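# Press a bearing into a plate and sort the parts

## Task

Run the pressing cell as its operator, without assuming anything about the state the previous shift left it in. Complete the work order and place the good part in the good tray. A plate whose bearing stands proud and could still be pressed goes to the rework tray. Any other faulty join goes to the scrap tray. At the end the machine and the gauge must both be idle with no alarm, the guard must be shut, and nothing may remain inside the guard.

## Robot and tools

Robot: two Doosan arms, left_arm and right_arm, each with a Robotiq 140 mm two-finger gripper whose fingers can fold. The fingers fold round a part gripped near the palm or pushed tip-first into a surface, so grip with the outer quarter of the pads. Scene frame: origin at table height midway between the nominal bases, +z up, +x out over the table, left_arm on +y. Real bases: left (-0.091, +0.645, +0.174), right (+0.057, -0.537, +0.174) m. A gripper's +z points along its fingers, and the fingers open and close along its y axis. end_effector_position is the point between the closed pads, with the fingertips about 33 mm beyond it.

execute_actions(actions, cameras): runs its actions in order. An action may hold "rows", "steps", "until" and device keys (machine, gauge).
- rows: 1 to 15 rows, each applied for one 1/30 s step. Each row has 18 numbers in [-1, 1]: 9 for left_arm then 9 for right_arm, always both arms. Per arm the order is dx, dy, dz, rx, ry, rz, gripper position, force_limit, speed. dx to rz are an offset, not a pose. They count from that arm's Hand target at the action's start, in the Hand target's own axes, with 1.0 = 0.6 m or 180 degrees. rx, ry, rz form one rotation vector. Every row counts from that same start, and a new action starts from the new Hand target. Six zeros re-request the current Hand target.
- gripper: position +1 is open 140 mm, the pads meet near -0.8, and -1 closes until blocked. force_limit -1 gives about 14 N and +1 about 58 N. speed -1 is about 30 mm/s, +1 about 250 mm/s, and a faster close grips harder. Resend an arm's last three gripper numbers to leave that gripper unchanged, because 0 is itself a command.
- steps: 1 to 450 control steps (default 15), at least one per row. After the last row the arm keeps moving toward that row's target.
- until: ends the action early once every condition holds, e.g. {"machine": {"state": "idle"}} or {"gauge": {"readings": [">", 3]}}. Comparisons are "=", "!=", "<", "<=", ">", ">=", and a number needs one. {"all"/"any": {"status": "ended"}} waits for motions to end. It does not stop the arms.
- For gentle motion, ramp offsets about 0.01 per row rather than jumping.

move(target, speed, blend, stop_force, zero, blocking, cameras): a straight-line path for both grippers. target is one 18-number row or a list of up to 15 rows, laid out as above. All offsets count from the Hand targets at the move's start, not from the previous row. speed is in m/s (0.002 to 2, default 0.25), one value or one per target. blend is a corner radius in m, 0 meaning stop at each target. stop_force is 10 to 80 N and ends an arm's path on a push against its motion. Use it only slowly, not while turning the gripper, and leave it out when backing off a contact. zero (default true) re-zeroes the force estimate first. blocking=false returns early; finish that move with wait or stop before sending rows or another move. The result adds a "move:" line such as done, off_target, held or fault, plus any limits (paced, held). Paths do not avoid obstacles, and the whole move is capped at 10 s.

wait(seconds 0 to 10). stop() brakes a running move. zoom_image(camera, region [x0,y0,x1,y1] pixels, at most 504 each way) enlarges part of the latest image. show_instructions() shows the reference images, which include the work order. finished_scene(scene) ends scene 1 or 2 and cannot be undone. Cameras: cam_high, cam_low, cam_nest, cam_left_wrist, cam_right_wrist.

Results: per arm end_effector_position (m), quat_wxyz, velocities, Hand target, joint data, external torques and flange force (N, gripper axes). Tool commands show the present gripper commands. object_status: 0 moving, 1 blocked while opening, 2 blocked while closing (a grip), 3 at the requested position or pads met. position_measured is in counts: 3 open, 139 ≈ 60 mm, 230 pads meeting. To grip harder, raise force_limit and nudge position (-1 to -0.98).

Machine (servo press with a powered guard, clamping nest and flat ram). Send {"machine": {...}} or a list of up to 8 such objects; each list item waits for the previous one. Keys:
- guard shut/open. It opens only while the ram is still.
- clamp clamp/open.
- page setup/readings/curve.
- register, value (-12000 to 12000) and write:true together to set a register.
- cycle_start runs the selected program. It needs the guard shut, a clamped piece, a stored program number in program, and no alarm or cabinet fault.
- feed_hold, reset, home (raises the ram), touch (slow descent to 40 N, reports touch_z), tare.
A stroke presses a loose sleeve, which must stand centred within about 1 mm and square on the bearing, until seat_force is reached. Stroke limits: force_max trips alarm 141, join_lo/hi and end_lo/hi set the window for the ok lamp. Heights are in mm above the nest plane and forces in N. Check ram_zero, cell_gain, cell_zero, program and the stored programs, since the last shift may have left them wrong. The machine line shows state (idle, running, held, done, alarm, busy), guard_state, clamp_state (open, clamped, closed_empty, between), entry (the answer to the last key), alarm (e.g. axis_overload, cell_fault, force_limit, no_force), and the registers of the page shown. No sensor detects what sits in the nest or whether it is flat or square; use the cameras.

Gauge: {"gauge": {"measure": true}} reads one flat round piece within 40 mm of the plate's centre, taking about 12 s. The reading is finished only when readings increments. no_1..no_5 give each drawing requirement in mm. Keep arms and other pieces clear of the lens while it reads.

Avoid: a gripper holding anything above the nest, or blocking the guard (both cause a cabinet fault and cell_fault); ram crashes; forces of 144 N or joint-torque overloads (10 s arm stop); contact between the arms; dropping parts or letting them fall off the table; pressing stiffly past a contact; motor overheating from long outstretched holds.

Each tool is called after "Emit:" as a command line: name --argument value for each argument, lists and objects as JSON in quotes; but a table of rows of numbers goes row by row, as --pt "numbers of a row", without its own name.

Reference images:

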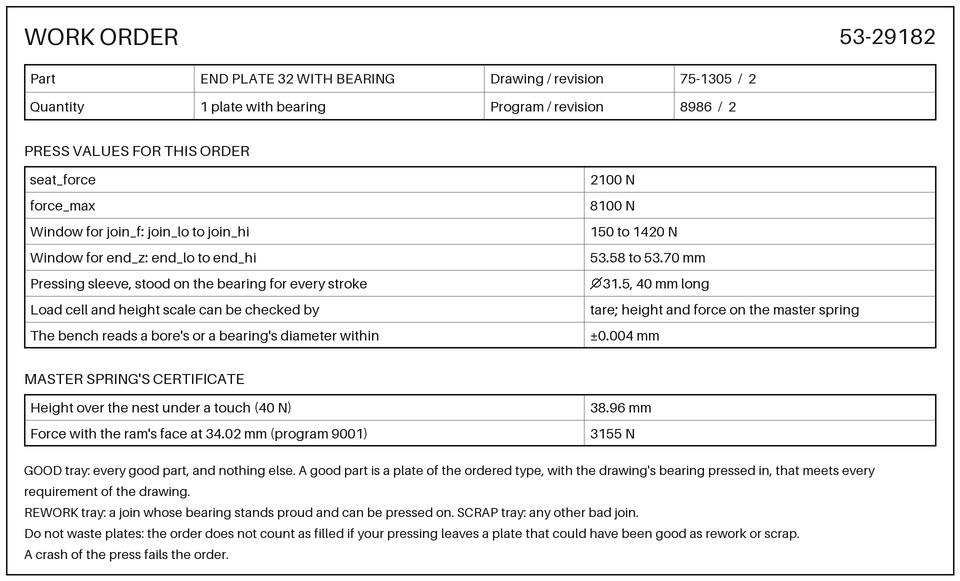

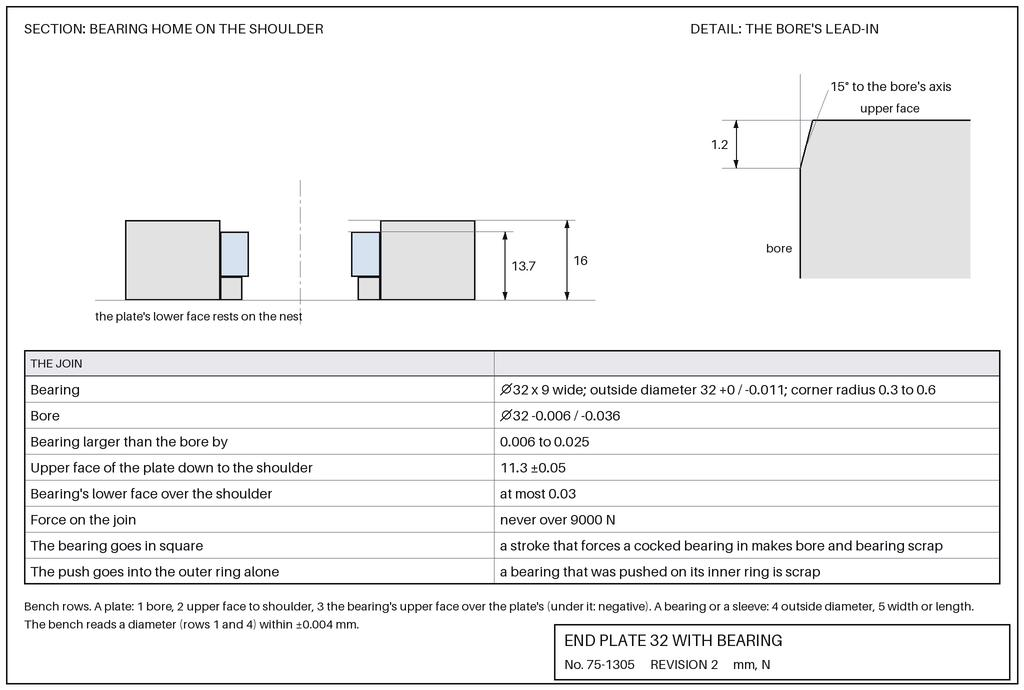

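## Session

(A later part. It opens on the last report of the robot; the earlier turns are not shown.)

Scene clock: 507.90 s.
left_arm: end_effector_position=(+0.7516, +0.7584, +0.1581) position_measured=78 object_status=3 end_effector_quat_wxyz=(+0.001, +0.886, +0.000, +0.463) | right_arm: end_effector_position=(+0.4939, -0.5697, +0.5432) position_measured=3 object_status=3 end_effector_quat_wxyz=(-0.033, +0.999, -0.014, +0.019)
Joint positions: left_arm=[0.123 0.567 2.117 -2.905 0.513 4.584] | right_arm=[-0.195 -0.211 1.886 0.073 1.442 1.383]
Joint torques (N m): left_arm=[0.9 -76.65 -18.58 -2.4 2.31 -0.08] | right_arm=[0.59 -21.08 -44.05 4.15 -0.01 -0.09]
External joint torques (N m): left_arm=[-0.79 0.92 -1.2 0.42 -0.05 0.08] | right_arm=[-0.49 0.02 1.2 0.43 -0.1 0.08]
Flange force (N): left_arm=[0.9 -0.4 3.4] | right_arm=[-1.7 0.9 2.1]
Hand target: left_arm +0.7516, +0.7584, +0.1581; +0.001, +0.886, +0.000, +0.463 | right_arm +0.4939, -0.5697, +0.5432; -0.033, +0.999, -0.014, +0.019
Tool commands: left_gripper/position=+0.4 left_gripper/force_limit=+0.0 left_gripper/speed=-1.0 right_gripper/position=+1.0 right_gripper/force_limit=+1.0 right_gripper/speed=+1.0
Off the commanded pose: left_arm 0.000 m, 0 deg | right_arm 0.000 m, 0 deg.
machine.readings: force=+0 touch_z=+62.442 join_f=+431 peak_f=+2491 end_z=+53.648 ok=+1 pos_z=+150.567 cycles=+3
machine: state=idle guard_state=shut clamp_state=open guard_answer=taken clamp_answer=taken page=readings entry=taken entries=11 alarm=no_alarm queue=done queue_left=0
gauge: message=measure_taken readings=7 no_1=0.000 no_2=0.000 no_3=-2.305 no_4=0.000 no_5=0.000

Emit:
move --target '[0,0,0.3,0,0,0,0.4,0,-1,0,0,0,0,0,0,1,1,1]' --speed 0.1

Emit:
execute_actions --actions '[{"rows":[[0,0,0,0,0,0,-1,0,-1,0,0,0,0,0,0,1,1,1]],"steps":75}]'

Emit:
move --pt "0.1 0 -0.07 0 0 0 -1 0 -1 0 0 0 0 0 0 1 1 1" --pt "0.137 0 -0.268 0 0 0 -1 0 -1 0 0 0 0 0 0 1 1 1" --speed '[0.08,0.2]'

Emit:
move --target '[-0.335,0.2367,-0.2065,-0.2048,0,0.1435,-1,0,-1,0,0,0,0,0,0,1,1,1]' --speed 0.2 --cameras '["cam_left_wrist","cam_high","cam_low"]'

Scene clock: 511.13 s.
left_arm: end_effector_position=(+0.8993, +0.7580, +0.0554) position_measured=78 object_status=3 end_effector_quat_wxyz=(+0.001, +0.886, +0.000, +0.463) | right_arm: end_effector_position=(+0.4939, -0.5697, +0.5432) position_measured=3 object_status=3 end_effector_quat_wxyz=(-0.033, +0.999, -0.014, +0.019)
Joint positions: left_arm=[0.095 0.844 1.81 -2.941 0.48 4.597] | right_arm=[-0.195 -0.211 1.886 0.073 1.442 1.383]
Joint torques (N m): left_arm=[1.17 -100.65 -19.71 -2.49 2.27 -0.09] | right_arm=[0.89 -21.02 -44.18 4.11 -0.08 -0.04]
External joint torques (N m): left_arm=[-1.04 1.55 -1.47 0.39 0 0.08] | right_arm=[-0.82 0.31 1.44 0.46 -0.03 0.04]
Flange force (N): left_arm=[0.6 -0.1 5.2] | right_arm=[-1.7 1.9 2.3]
Hand target: left_arm +0.8994, +0.7580, +0.0553; +0.001, +0.886, +0.000, +0.463 | right_arm +0.4939, -0.5697, +0.5432; -0.033, +0.999, -0.014, +0.019
Off the commanded pose: left_arm 0.000 m, 0 deg | right_arm 0.000 m, 0 deg.
machine.readings: force=+0 touch_z=+62.442 join_f=+431 peak_f=+2491 end_z=+53.648 ok=+1 pos_z=+150.567 cycles=+3
machine: state=idle guard_state=shut clamp_state=open guard_answer=taken clamp_answer=taken page=readings entry=taken entries=11 alarm=no_alarm queue=done queue_left=0
gauge: message=measure_taken readings=7 no_1=0.000 no_2=0.000 no_3=-2.305 no_4=0.000 no_5=0.000
move: done

Scene clock: 513.83 s.
left_arm: end_effector_position=(+0.8994, +0.7580, +0.0553) position_measured=127 object_status=2 end_effector_quat_wxyz=(+0.001, +0.886, +0.000, +0.463) | right_arm: end_effector_position=(+0.4939, -0.5697, +0.5432) position_measured=3 object_status=3 end_effector_quat_wxyz=(-0.033, +0.999, -0.014, +0.019)
Joint positions: left_arm=[0.095 0.844 1.809 -2.941 0.48 4.597] | right_arm=[-0.195 -0.211 1.886 0.073 1.442 1.383]
Joint torques (N m): left_arm=[0.3 -91.13 -19.67 -2.41 0.85 -0.12] | right_arm=[0.58 -21.3 -44.17 4.13 -0.05 -0.07]
External joint torques (N m): left_arm=[0.05 -7.94 -1.51 0.31 1.43 0.12] | right_arm=[-0.52 0.63 1.53 0.43 -0.06 0.07]
Flange force (N): left_arm=[5.2 -0.1 -9.5] | right_arm=[-1.2 1.2 2.7]
Hand target: left_arm +0.8994, +0.7580, +0.0553; +0.001, +0.886, +0.000, +0.463 | right_arm +0.4939, -0.5697, +0.5432; -0.033, +0.999, -0.014, +0.019
Off the commanded pose: left_arm 0.000 m, 0 deg | right_arm 0.000 m, 0 deg.
machine.readings: force=+0 touch_z=+62.442 join_f=+431 peak_f=+2491 end_z=+53.648 ok=+1 pos_z=+150.567 cycles=+3
machine: state=idle guard_state=shut clamp_state=open guard_answer=taken clamp_answer=taken page=readings entry=taken entries=11 alarm=no_alarm queue=done queue_left=0
gauge: message=measure_taken readings=7 no_1=0.000 no_2=0.000 no_3=-2.305 no_4=0.000 no_5=0.000

Scene clock: 516.17 s.
left_arm: end_effector_position=(+0.8144, +0.7584, +0.2145) position_measured=127 object_status=2 end_effector_quat_wxyz=(+0.001, +0.886, +0.000, +0.463) | right_arm: end_effector_position=(+0.4939, -0.5697, +0.5432) position_measured=3 object_status=3 end_effector_quat_wxyz=(-0.033, +0.999, -0.014, +0.019)
Joint positions: left_arm=[0.11 0.537 1.985 -2.837 0.355 4.497] | right_arm=[-0.195 -0.211 1.886 0.073 1.442 1.383]
Joint torques (N m): left_arm=[0.91 -81.06 -25.1 -3.32 2.65 -0.11] | right_arm=[0.63 -21.06 -44.11 4.13 -0.12 -0.05]
External joint torques (N m): left_arm=[-0.58 2.03 -0.58 0.75 -0.41 0.11] | right_arm=[-0.47 0.2 1.38 0.44 0.01 0.05]
Flange force (N): left_arm=[1.2 -2.1 3.9] | right_arm=[-1.7 1.0 2.2]
Hand target: left_arm +0.8143, +0.7584, +0.2146; +0.001, +0.886, +0.000, +0.463 | right_arm +0.4939, -0.5697, +0.5432; -0.033, +0.999, -0.014, +0.019
Off the commanded pose: left_arm 0.000 m, 0 deg | right_arm 0.000 m, 0 deg.
machine.readings: force=+0 touch_z=+62.442 join_f=+431 peak_f=+2491 end_z=+53.648 ok=+1 pos_z=+150.567 cycles=+3
machine: state=idle guard_state=shut clamp_state=open guard_answer=taken clamp_answer=taken page=readings entry=taken entries=11 alarm=no_alarm queue=done queue_left=0
gauge: message=measure_taken readings=7 no_1=0.000 no_2=0.000 no_3=-2.305 no_4=0.000 no_5=0.000
move: done

Scene clock: 518.63 s.
left_arm: end_effector_position=(+0.5977, +0.6165, +0.1206) position_measured=127 object_status=2 end_effector_quat_wxyz=(+0.177, +0.818, -0.340, +0.428) | right_arm: end_effector_position=(+0.4939, -0.5697, +0.5432) position_measured=3 object_status=3 end_effector_quat_wxyz=(-0.033, +0.999, -0.014, +0.019)
Joint positions: left_arm=[0.24 0.592 2.231 -1.866 0.833 4.34] | right_arm=[-0.195 -0.211 1.886 0.073 1.442 1.383]
Joint torques (N m): left_arm=[1.23 -70.35 -10.01 -1.6 2.63 -0.05] | right_arm=[0.56 -20.98 -44.19 4.11 -0.09 -0.03]
External joint torques (N m): left_arm=[-1.01 1.89 -0.24 0.61 -0.5 0.05] | right_arm=[-0.43 -0.21 1.39 0.46 -0.01 0.03]
Flange force (N): left_arm=[-0.9 -1.7 3.1] | right_arm=[-2.4 0.9 2.2]
Hand target: left_arm +0.5977, +0.6164, +0.1206; +0.177, +0.818, -0.340, +0.428 | right_arm +0.4939, -0.5697, +0.5432; -0.033, +0.999, -0.014, +0.019
Off the commanded pose: left_arm 0.000 m, 0 deg | right_arm 0.000 m, 0 deg.
machine.readings: force=+0 touch_z=+62.442 join_f=+431 peak_f=+2491 end_z=+53.648 ok=+1 pos_z=+150.567 cycles=+3
machine: state=idle guard_state=shut clamp_state=open guard_answer=taken clamp_answer=taken page=readings entry=taken entries=11 alarm=no_alarm queue=done queue_left=0
gauge: message=measure_taken readings=7 no_1=0.000 no_2=0.000 no_3=-2.305 no_4=0.000 no_5=0.000
move: done
camera_calibration:
cam_left_wrist: T_world_to_cam=[[-0.713399, -0.700758, -0.0000616061, 0.863359], [-0.578306, 0.588788, -0.564703, 0.0524634], [0.395757, -0.402823, -0.825294, 0.25759], [0, 0, 0, 1]] pos_world=[0.544317, 0.677879, 0.242267]
Images, in order (width x height): cam_high 896x504, cam_low 896x504, cam_left_wrist 896x504.

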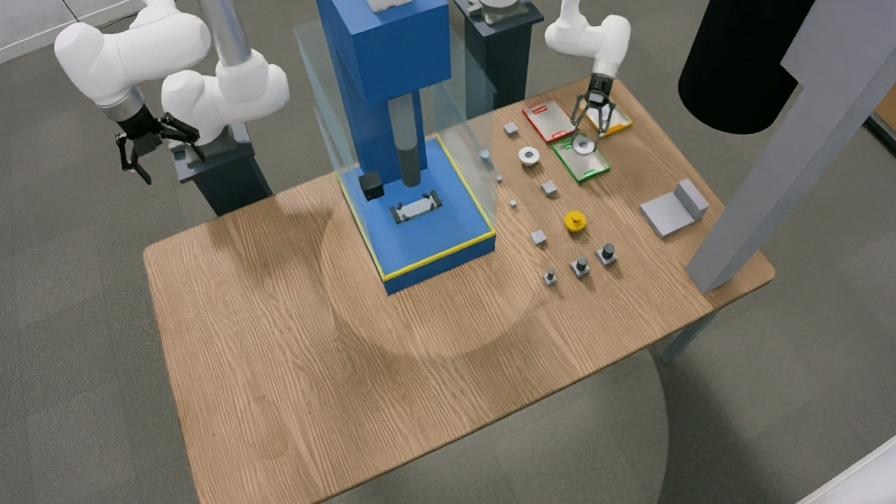

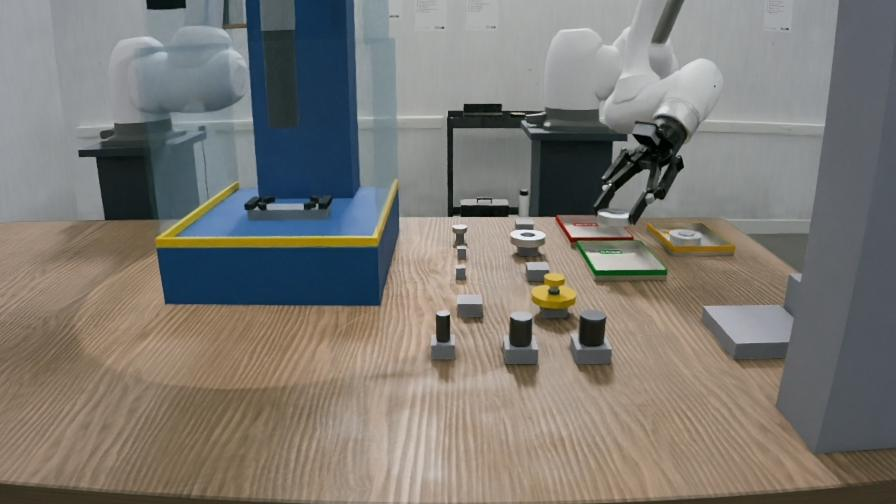

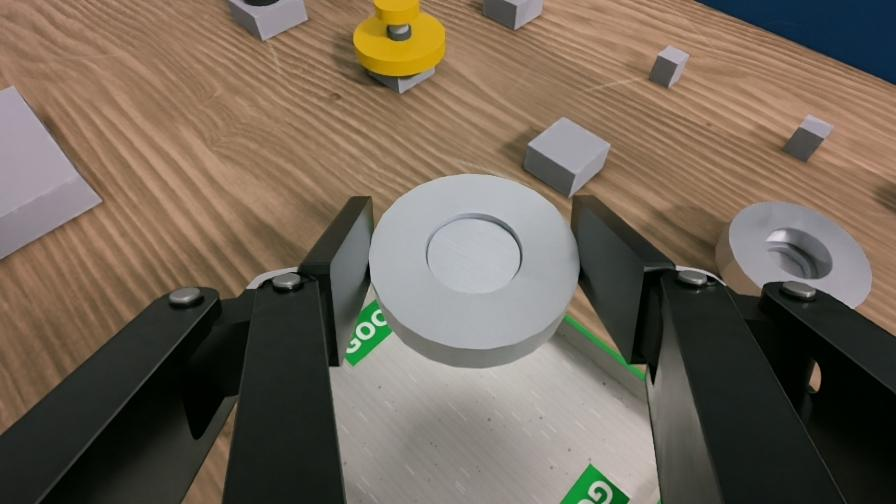

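Emit:
zoom_image --camera "cam_high" --region '[500, 70, 660, 200]'

Emit:
zoom_image --camera "cam_low" --region '[540, 190, 740, 290]'

Scaled by 3.150 from the camera's 896x504 image, which has a finer 1280x720 frame.

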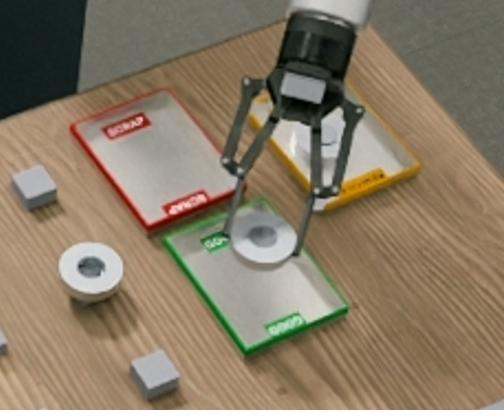

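Scaled by 2.520 from the camera's 896x504 image, which has a finer 1280x720 frame.

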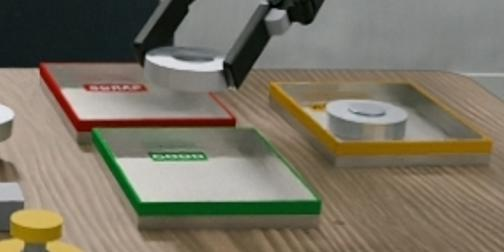

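Emit:
move --pt "-0.0212 -0.0046 -0.0302 0 0 0 -1 0 -1 0 0 0 0 0 0 1 1 1" --speed 0.06 --cameras '["cam_high","cam_left_wrist"]'

Emit:
zoom_image --camera "cam_high" --region '[500, 70, 660, 200]'

Scene clock: 521.80 s.
left_arm: end_effector_position=(+0.5840, +0.6340, +0.1205) position_measured=127 object_status=2 end_effector_quat_wxyz=(+0.177, +0.818, -0.340, +0.428) | right_arm: end_effector_position=(+0.4939, -0.5697, +0.5432) position_measured=3 object_status=3 end_effector_quat_wxyz=(-0.033, +0.999, -0.014, +0.019)
Joint positions: left_arm=[0.28 0.588 2.244 -1.833 0.848 4.347] | right_arm=[-0.195 -0.211 1.886 0.073 1.442 1.383]
Joint torques (N m): left_arm=[0.68 -69.08 -9.6 -1.31 2.6 -0.11] | right_arm=[0.65 -20.99 -44.16 4.14 -0.13 -0.02]
External joint torques (N m): left_arm=[-0.82 1.47 -0.23 0.36 -0.45 0.11] | right_arm=[-0.59 0.48 1.45 0.43 0.01 0.02]
Flange force (N): left_arm=[-1.0 -1.0 2.8] | right_arm=[-1.4 1.4 2.3]
Hand target: left_arm +0.5840, +0.6341, +0.1205; +0.177, +0.818, -0.340, +0.428 | right_arm +0.4939, -0.5697, +0.5432; -0.033, +0.999, -0.014, +0.019
Off the commanded pose: left_arm 0.000 m, 0 deg | right_arm 0.000 m, 0 deg.
machine.readings: force=+0 touch_z=+62.442 join_f=+431 peak_f=+2491 end_z=+53.648 ok=+1 pos_z=+150.567 cycles=+3
machine: state=idle guard_state=shut clamp_state=open guard_answer=taken clamp_answer=taken page=readings entry=taken entries=11 alarm=no_alarm queue=done queue_left=0
gauge: message=measure_taken readings=7 no_1=0.000 no_2=0.000 no_3=-2.305 no_4=0.000 no_5=0.000
move: done
camera_calibration:
cam_left_wrist: T_world_to_cam=[[-0.713481, -0.700675, -0.000142023, 0.865854], [-0.578206, 0.588888, -0.564703, 0.0340008], [0.395757, -0.402822, -0.825294, 0.269895], [0, 0, 0, 1]] pos_world=[0.530617, 0.695379, 0.242066]
Images, in order (width x height): cam_high 896x504, cam_left_wrist 896x504.

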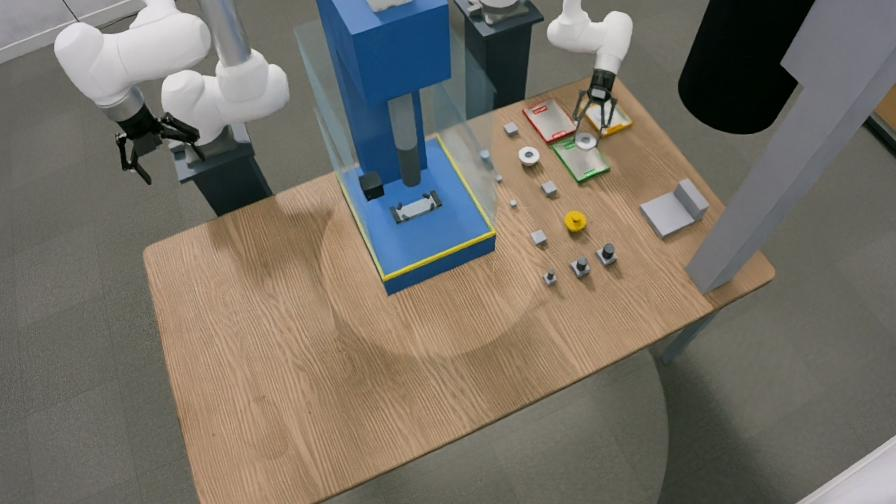

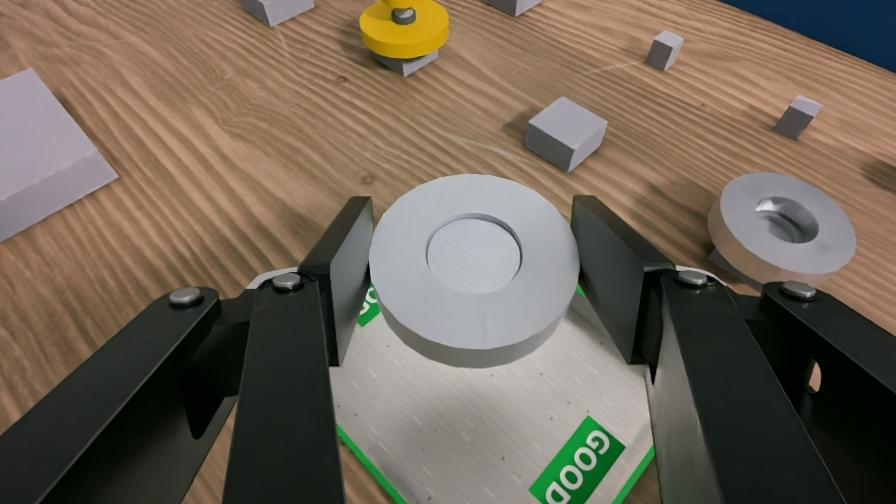

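Scaled by 3.150 from the camera's 896x504 image, which has a finer 1280x720 frame.

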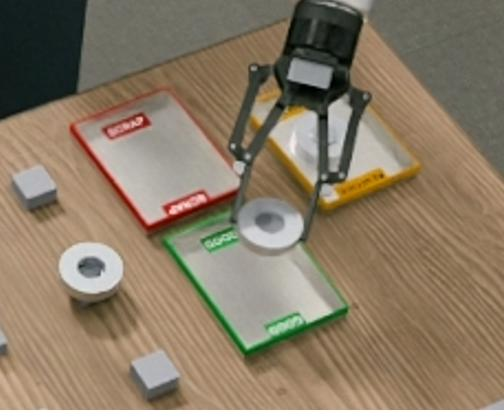

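Emit:
move --target '[-0.1065,-0.006,0.0788,0,0,0,-1,0,-1,0,0,0,0,0,0,1,1,1]' --speed 0.08

Emit:
move --target '[-0.0246,0,0.0172,0,0,0,-1,0,-1,0,0,0,0,0,0,1,1,1]' --speed 0.008 --stop_force 10 --cameras '["cam_high","cam_left_wrist"]'

Emit:
zoom_image --camera "cam_high" --region '[500, 70, 660, 200]'

Scene clock: 524.17 s.
left_arm: end_effector_position=(+0.5883, +0.6350, +0.0411) position_measured=127 object_status=2 end_effector_quat_wxyz=(+0.177, +0.818, -0.340, +0.428) | right_arm: end_effector_position=(+0.4939, -0.5697, +0.5432) position_measured=3 object_status=3 end_effector_quat_wxyz=(-0.033, +0.999, -0.014, +0.019)
Joint positions: left_arm=[0.279 0.747 2.22 -1.942 0.89 4.515] | right_arm=[-0.195 -0.211 1.886 0.073 1.442 1.383]
Joint torques (N m): left_arm=[1.44 -79.85 -3.64 -1.28 2.78 -0.15] | right_arm=[0.67 -20.99 -44.1 4.12 -0.08 -0.01]
External joint torques (N m): left_arm=[-1.2 4.52 -0.68 0.67 -0.53 0.15] | right_arm=[-0.57 0.02 1.33 0.46 -0.03 0]
Flange force (N): left_arm=[-5.5 -2.8 6.9] | right_arm=[-2.0 1.3 2.1]
Hand target: left_arm +0.5883, +0.6350, +0.0410; +0.177, +0.818, -0.340, +0.428 | right_arm +0.4939, -0.5697, +0.5432; -0.033, +0.999, -0.014, +0.019
Off the commanded pose: left_arm 0.000 m, 0 deg | right_arm 0.000 m, 0 deg.
machine.readings: force=+0 touch_z=+62.442 join_f=+431 peak_f=+2491 end_z=+53.648 ok=+1 pos_z=+150.567 cycles=+3
machine: state=idle guard_state=shut clamp_state=open guard_answer=taken clamp_answer=taken page=readings entry=taken entries=11 alarm=no_alarm queue=done queue_left=0
gauge: message=measure_taken readings=7 no_1=0.000 no_2=0.000 no_3=-2.305 no_4=0.000 no_5=0.000
move: done

Scene clock: 526.47 s.
left_arm: end_effector_position=(+0.5884, +0.6350, +0.0312) position_measured=127 object_status=2 end_effector_quat_wxyz=(+0.177, +0.818, -0.340, +0.428) | right_arm: end_effector_position=(+0.4939, -0.5697, +0.5432) position_measured=3 object_status=3 end_effector_quat_wxyz=(-0.033, +0.999, -0.014, +0.019)
Joint positions: left_arm=[0.279 0.767 2.216 -1.954 0.896 4.535] | right_arm=[-0.195 -0.211 1.886 0.073 1.442 1.383]
Joint torques (N m): left_arm=[0.49 -66.27 -1.66 -0.92 -2.12 -0.04] | right_arm=[0.5 -21.07 -44.23 4.2 -0.09 -0.04]
External joint torques (N m): left_arm=[-0.37 -9.77 -2.01 0.35 4.39 0.04] | right_arm=[-0.36 0.25 1.6 0.36 -0.01 0.04]
Flange force (N): left_arm=[12.5 0.8 -10.8] | right_arm=[-1.9 0.8 2.6]
Hand target: left_arm +0.5884, +0.6350, +0.0312; +0.177, +0.818, -0.340, +0.428 (not the last commanded pose) | right_arm +0.4939, -0.5697, +0.5432; -0.033, +0.999, -0.014, +0.019
Off the commanded pose: left_arm 0.008 m, 0 deg | right_arm 0.000 m, 0 deg.
machine.readings: force=+0 touch_z=+62.442 join_f=+431 peak_f=+2491 end_z=+53.648 ok=+1 pos_z=+150.567 cycles=+3
machine: state=idle guard_state=shut clamp_state=open guard_answer=taken clamp_answer=taken page=readings entry=taken entries=11 alarm=no_alarm queue=done queue_left=0
gauge: message=measure_taken readings=7 no_1=0.000 no_2=0.000 no_3=-2.305 no_4=0.000 no_5=0.000
move: contact (left_arm)
camera_calibration:
cam_left_wrist: T_world_to_cam=[[-0.713493, -0.700662, -0.000244361, 0.869623], [-0.577972, 0.588753, -0.565083, -0.0144479], [0.396076, -0.403041, -0.825034, 0.194922], [0, 0, 0, 1]] pos_world=[0.534916, 0.69638, 0.152865]
Images, in order (width x height): cam_high 896x504, cam_left_wrist 896x504.

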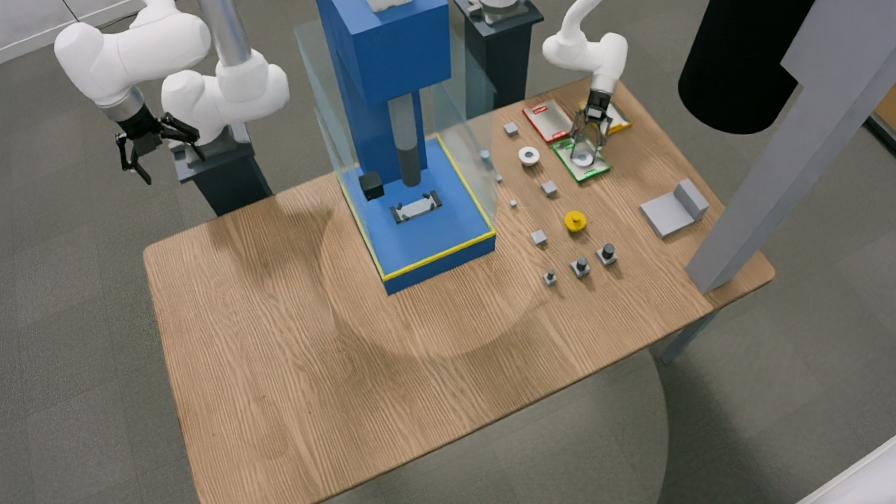

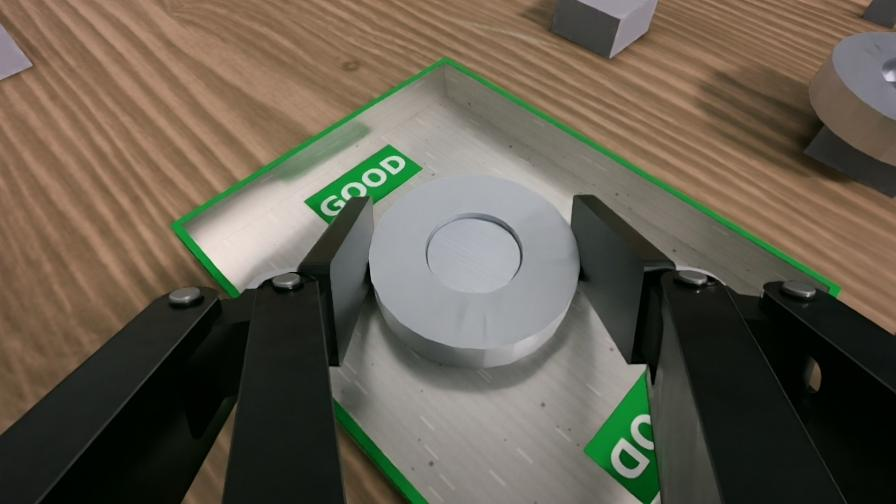

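Scaled by 3.150 from the camera's 896x504 image, which has a finer 1280x720 frame.

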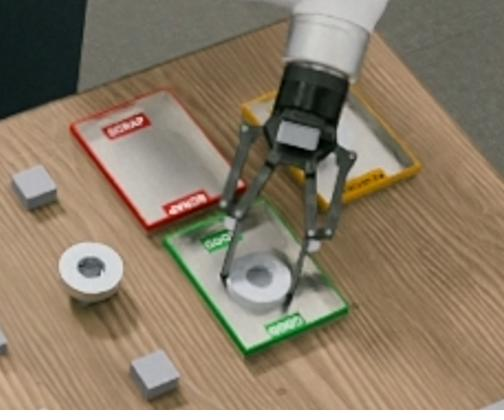

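Well inside. Release, lift straight up.

Emit:
execute_actions --actions '[{"rows":[[0,0,0,0,0,0,0.25,0,-1,0,0,0,0,0,0,1,1,1]],"steps":50}]'

Emit:
move --pt "0.0546 0 -0.0383 0 0 0 0.25 0 -1 0 0 0 0 0 0 1 1 1" --pt "0.2 0 -0.14 0 0 0 0.25 0 -1 0 0 0 0 0 0 1 1 1" --speed '[0.05,0.15]' --cameras '["cam_high","cam_low","cam_nest"]'

Emit:
zoom_image --camera "cam_high" --region '[500, 70, 660, 200]'

Scene clock: 528.80 s.
left_arm: end_effector_position=(+0.5884, +0.6350, +0.0312) position_measured=98 object_status=3 end_effector_quat_wxyz=(+0.177, +0.818, -0.340, +0.428) | right_arm: end_effector_position=(+0.4939, -0.5697, +0.5432) position_measured=3 object_status=3 end_effector_quat_wxyz=(-0.033, +0.999, -0.014, +0.019)
Joint positions: left_arm=[0.279 0.767 2.216 -1.954 0.896 4.535] | right_arm=[-0.195 -0.211 1.886 0.073 1.442 1.383]
Joint torques (N m): left_arm=[1.22 -76.86 -2.96 -0.94 2.27 -0.09] | right_arm=[0.8 -20.79 -44.15 4.12 -0.1 -0.05]
External joint torques (N m): left_arm=[-0.98 0.82 -0.61 0.39 -0.01 0.09] | right_arm=[-0.63 -0.56 1.29 0.46 -0.01 0.05]
Flange force (N): left_arm=[-0.3 -1.0 2.3] | right_arm=[-2.9 1.2 1.9]
Hand target: left_arm +0.5884, +0.6350, +0.0312; +0.177, +0.818, -0.340, +0.428 | right_arm +0.4939, -0.5697, +0.5432; -0.033, +0.999, -0.014, +0.019
Off the commanded pose: left_arm 0.000 m, 0 deg | right_arm 0.000 m, 0 deg.
machine.readings: force=+0 touch_z=+62.442 join_f=+431 peak_f=+2491 end_z=+53.648 ok=+1 pos_z=+150.567 cycles=+3
machine: state=idle guard_state=shut clamp_state=open guard_answer=taken clamp_answer=taken page=readings entry=taken entries=11 alarm=no_alarm queue=done queue_left=0
gauge: message=measure_taken readings=7 no_1=0.000 no_2=0.000 no_3=-2.305 no_4=0.000 no_5=0.000

Scene clock: 531.10 s.
left_arm: end_effector_position=(+0.5879, +0.6352, +0.1777) position_measured=98 object_status=3 end_effector_quat_wxyz=(+0.177, +0.818, -0.340, +0.428) | right_arm: end_effector_position=(+0.4939, -0.5697, +0.5432) position_measured=3 object_status=3 end_effector_quat_wxyz=(-0.033, +0.999, -0.014, +0.019)
Joint positions: left_arm=[0.28 0.481 2.234 -1.729 0.824 4.193] | right_arm=[-0.195 -0.211 1.886 0.073 1.442 1.383]
Joint torques (N m): left_arm=[1.28 -62.28 -13.47 -1.68 1.99 -0.29] | right_arm=[0.58 -20.76 -44.12 4.16 -0.09 -0.06]
External joint torques (N m): left_arm=[-1.17 -0.5 -1.01 0.57 -0.01 0.29] | right_arm=[-0.48 -0.09 1.31 0.41 -0.03 0.05]
Flange force (N): left_arm=[2.1 -0.9 0.7] | right_arm=[-2.1 1.0 2.1]
Hand target: left_arm +0.5879, +0.6352, +0.1777; +0.177, +0.818, -0.340, +0.428 | right_arm +0.4939, -0.5697, +0.5432; -0.033, +0.999, -0.014, +0.019
Off the commanded pose: left_arm 0.000 m, 0 deg | right_arm 0.000 m, 0 deg.
machine.readings: force=+0 touch_z=+62.442 join_f=+431 peak_f=+2491 end_z=+53.648 ok=+1 pos_z=+150.567 cycles=+3
machine: state=idle guard_state=shut clamp_state=open guard_answer=taken clamp_answer=taken page=readings entry=taken entries=11 alarm=no_alarm queue=done queue_left=0
gauge: message=measure_taken readings=7 no_1=0.000 no_2=0.000 no_3=-2.305 no_4=0.000 no_5=0.000
move: done
Images, in order (width x height): cam_high 896x504, cam_low 896x504, cam_nest 896x504.

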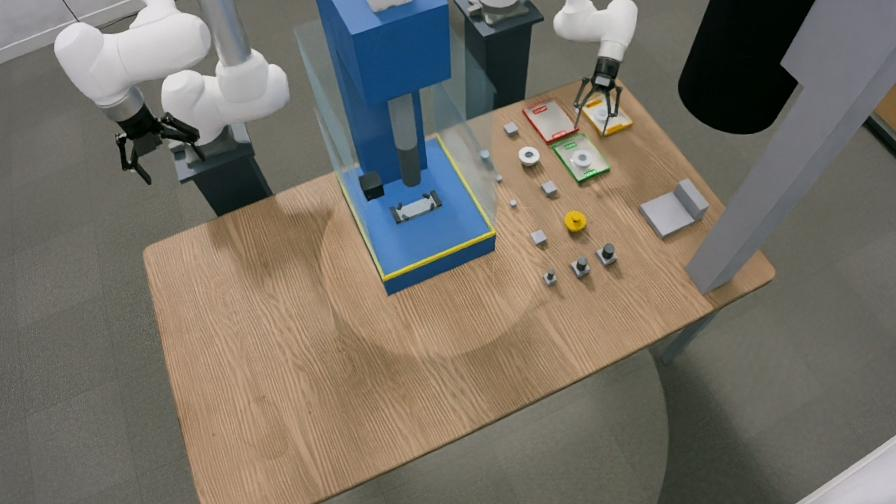

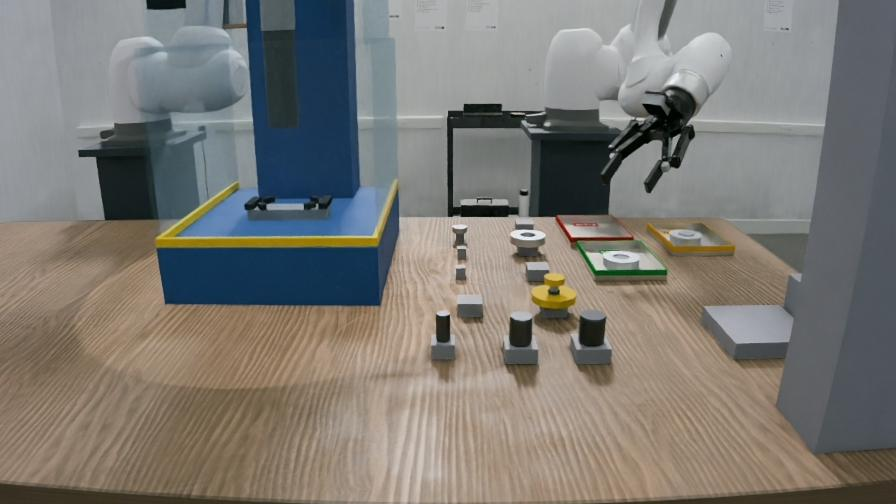

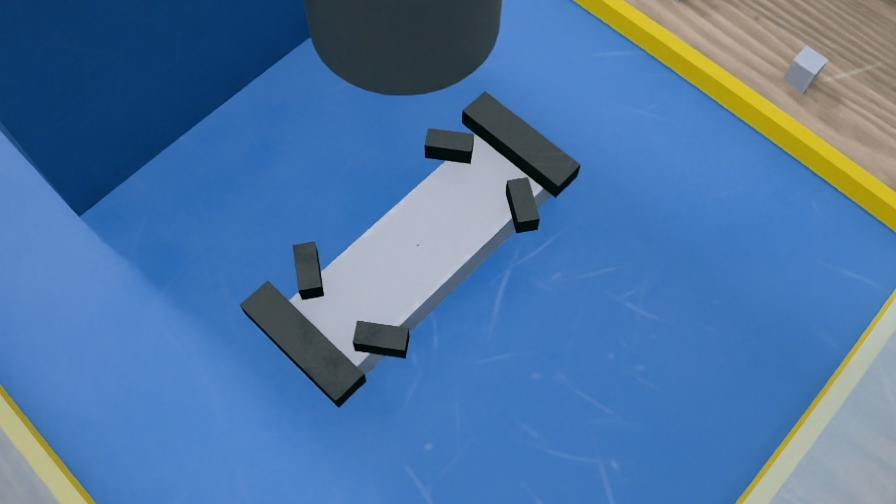

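Scaled by 3.150 from the camera's 896x504 image, which has a finer 1280x720 frame.

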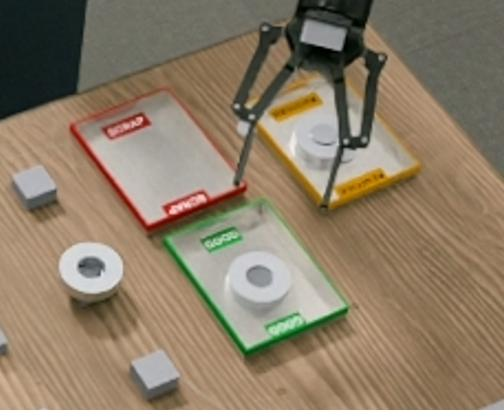

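Emit:
finished_scene --scene 2

The scene is finished: the task was done.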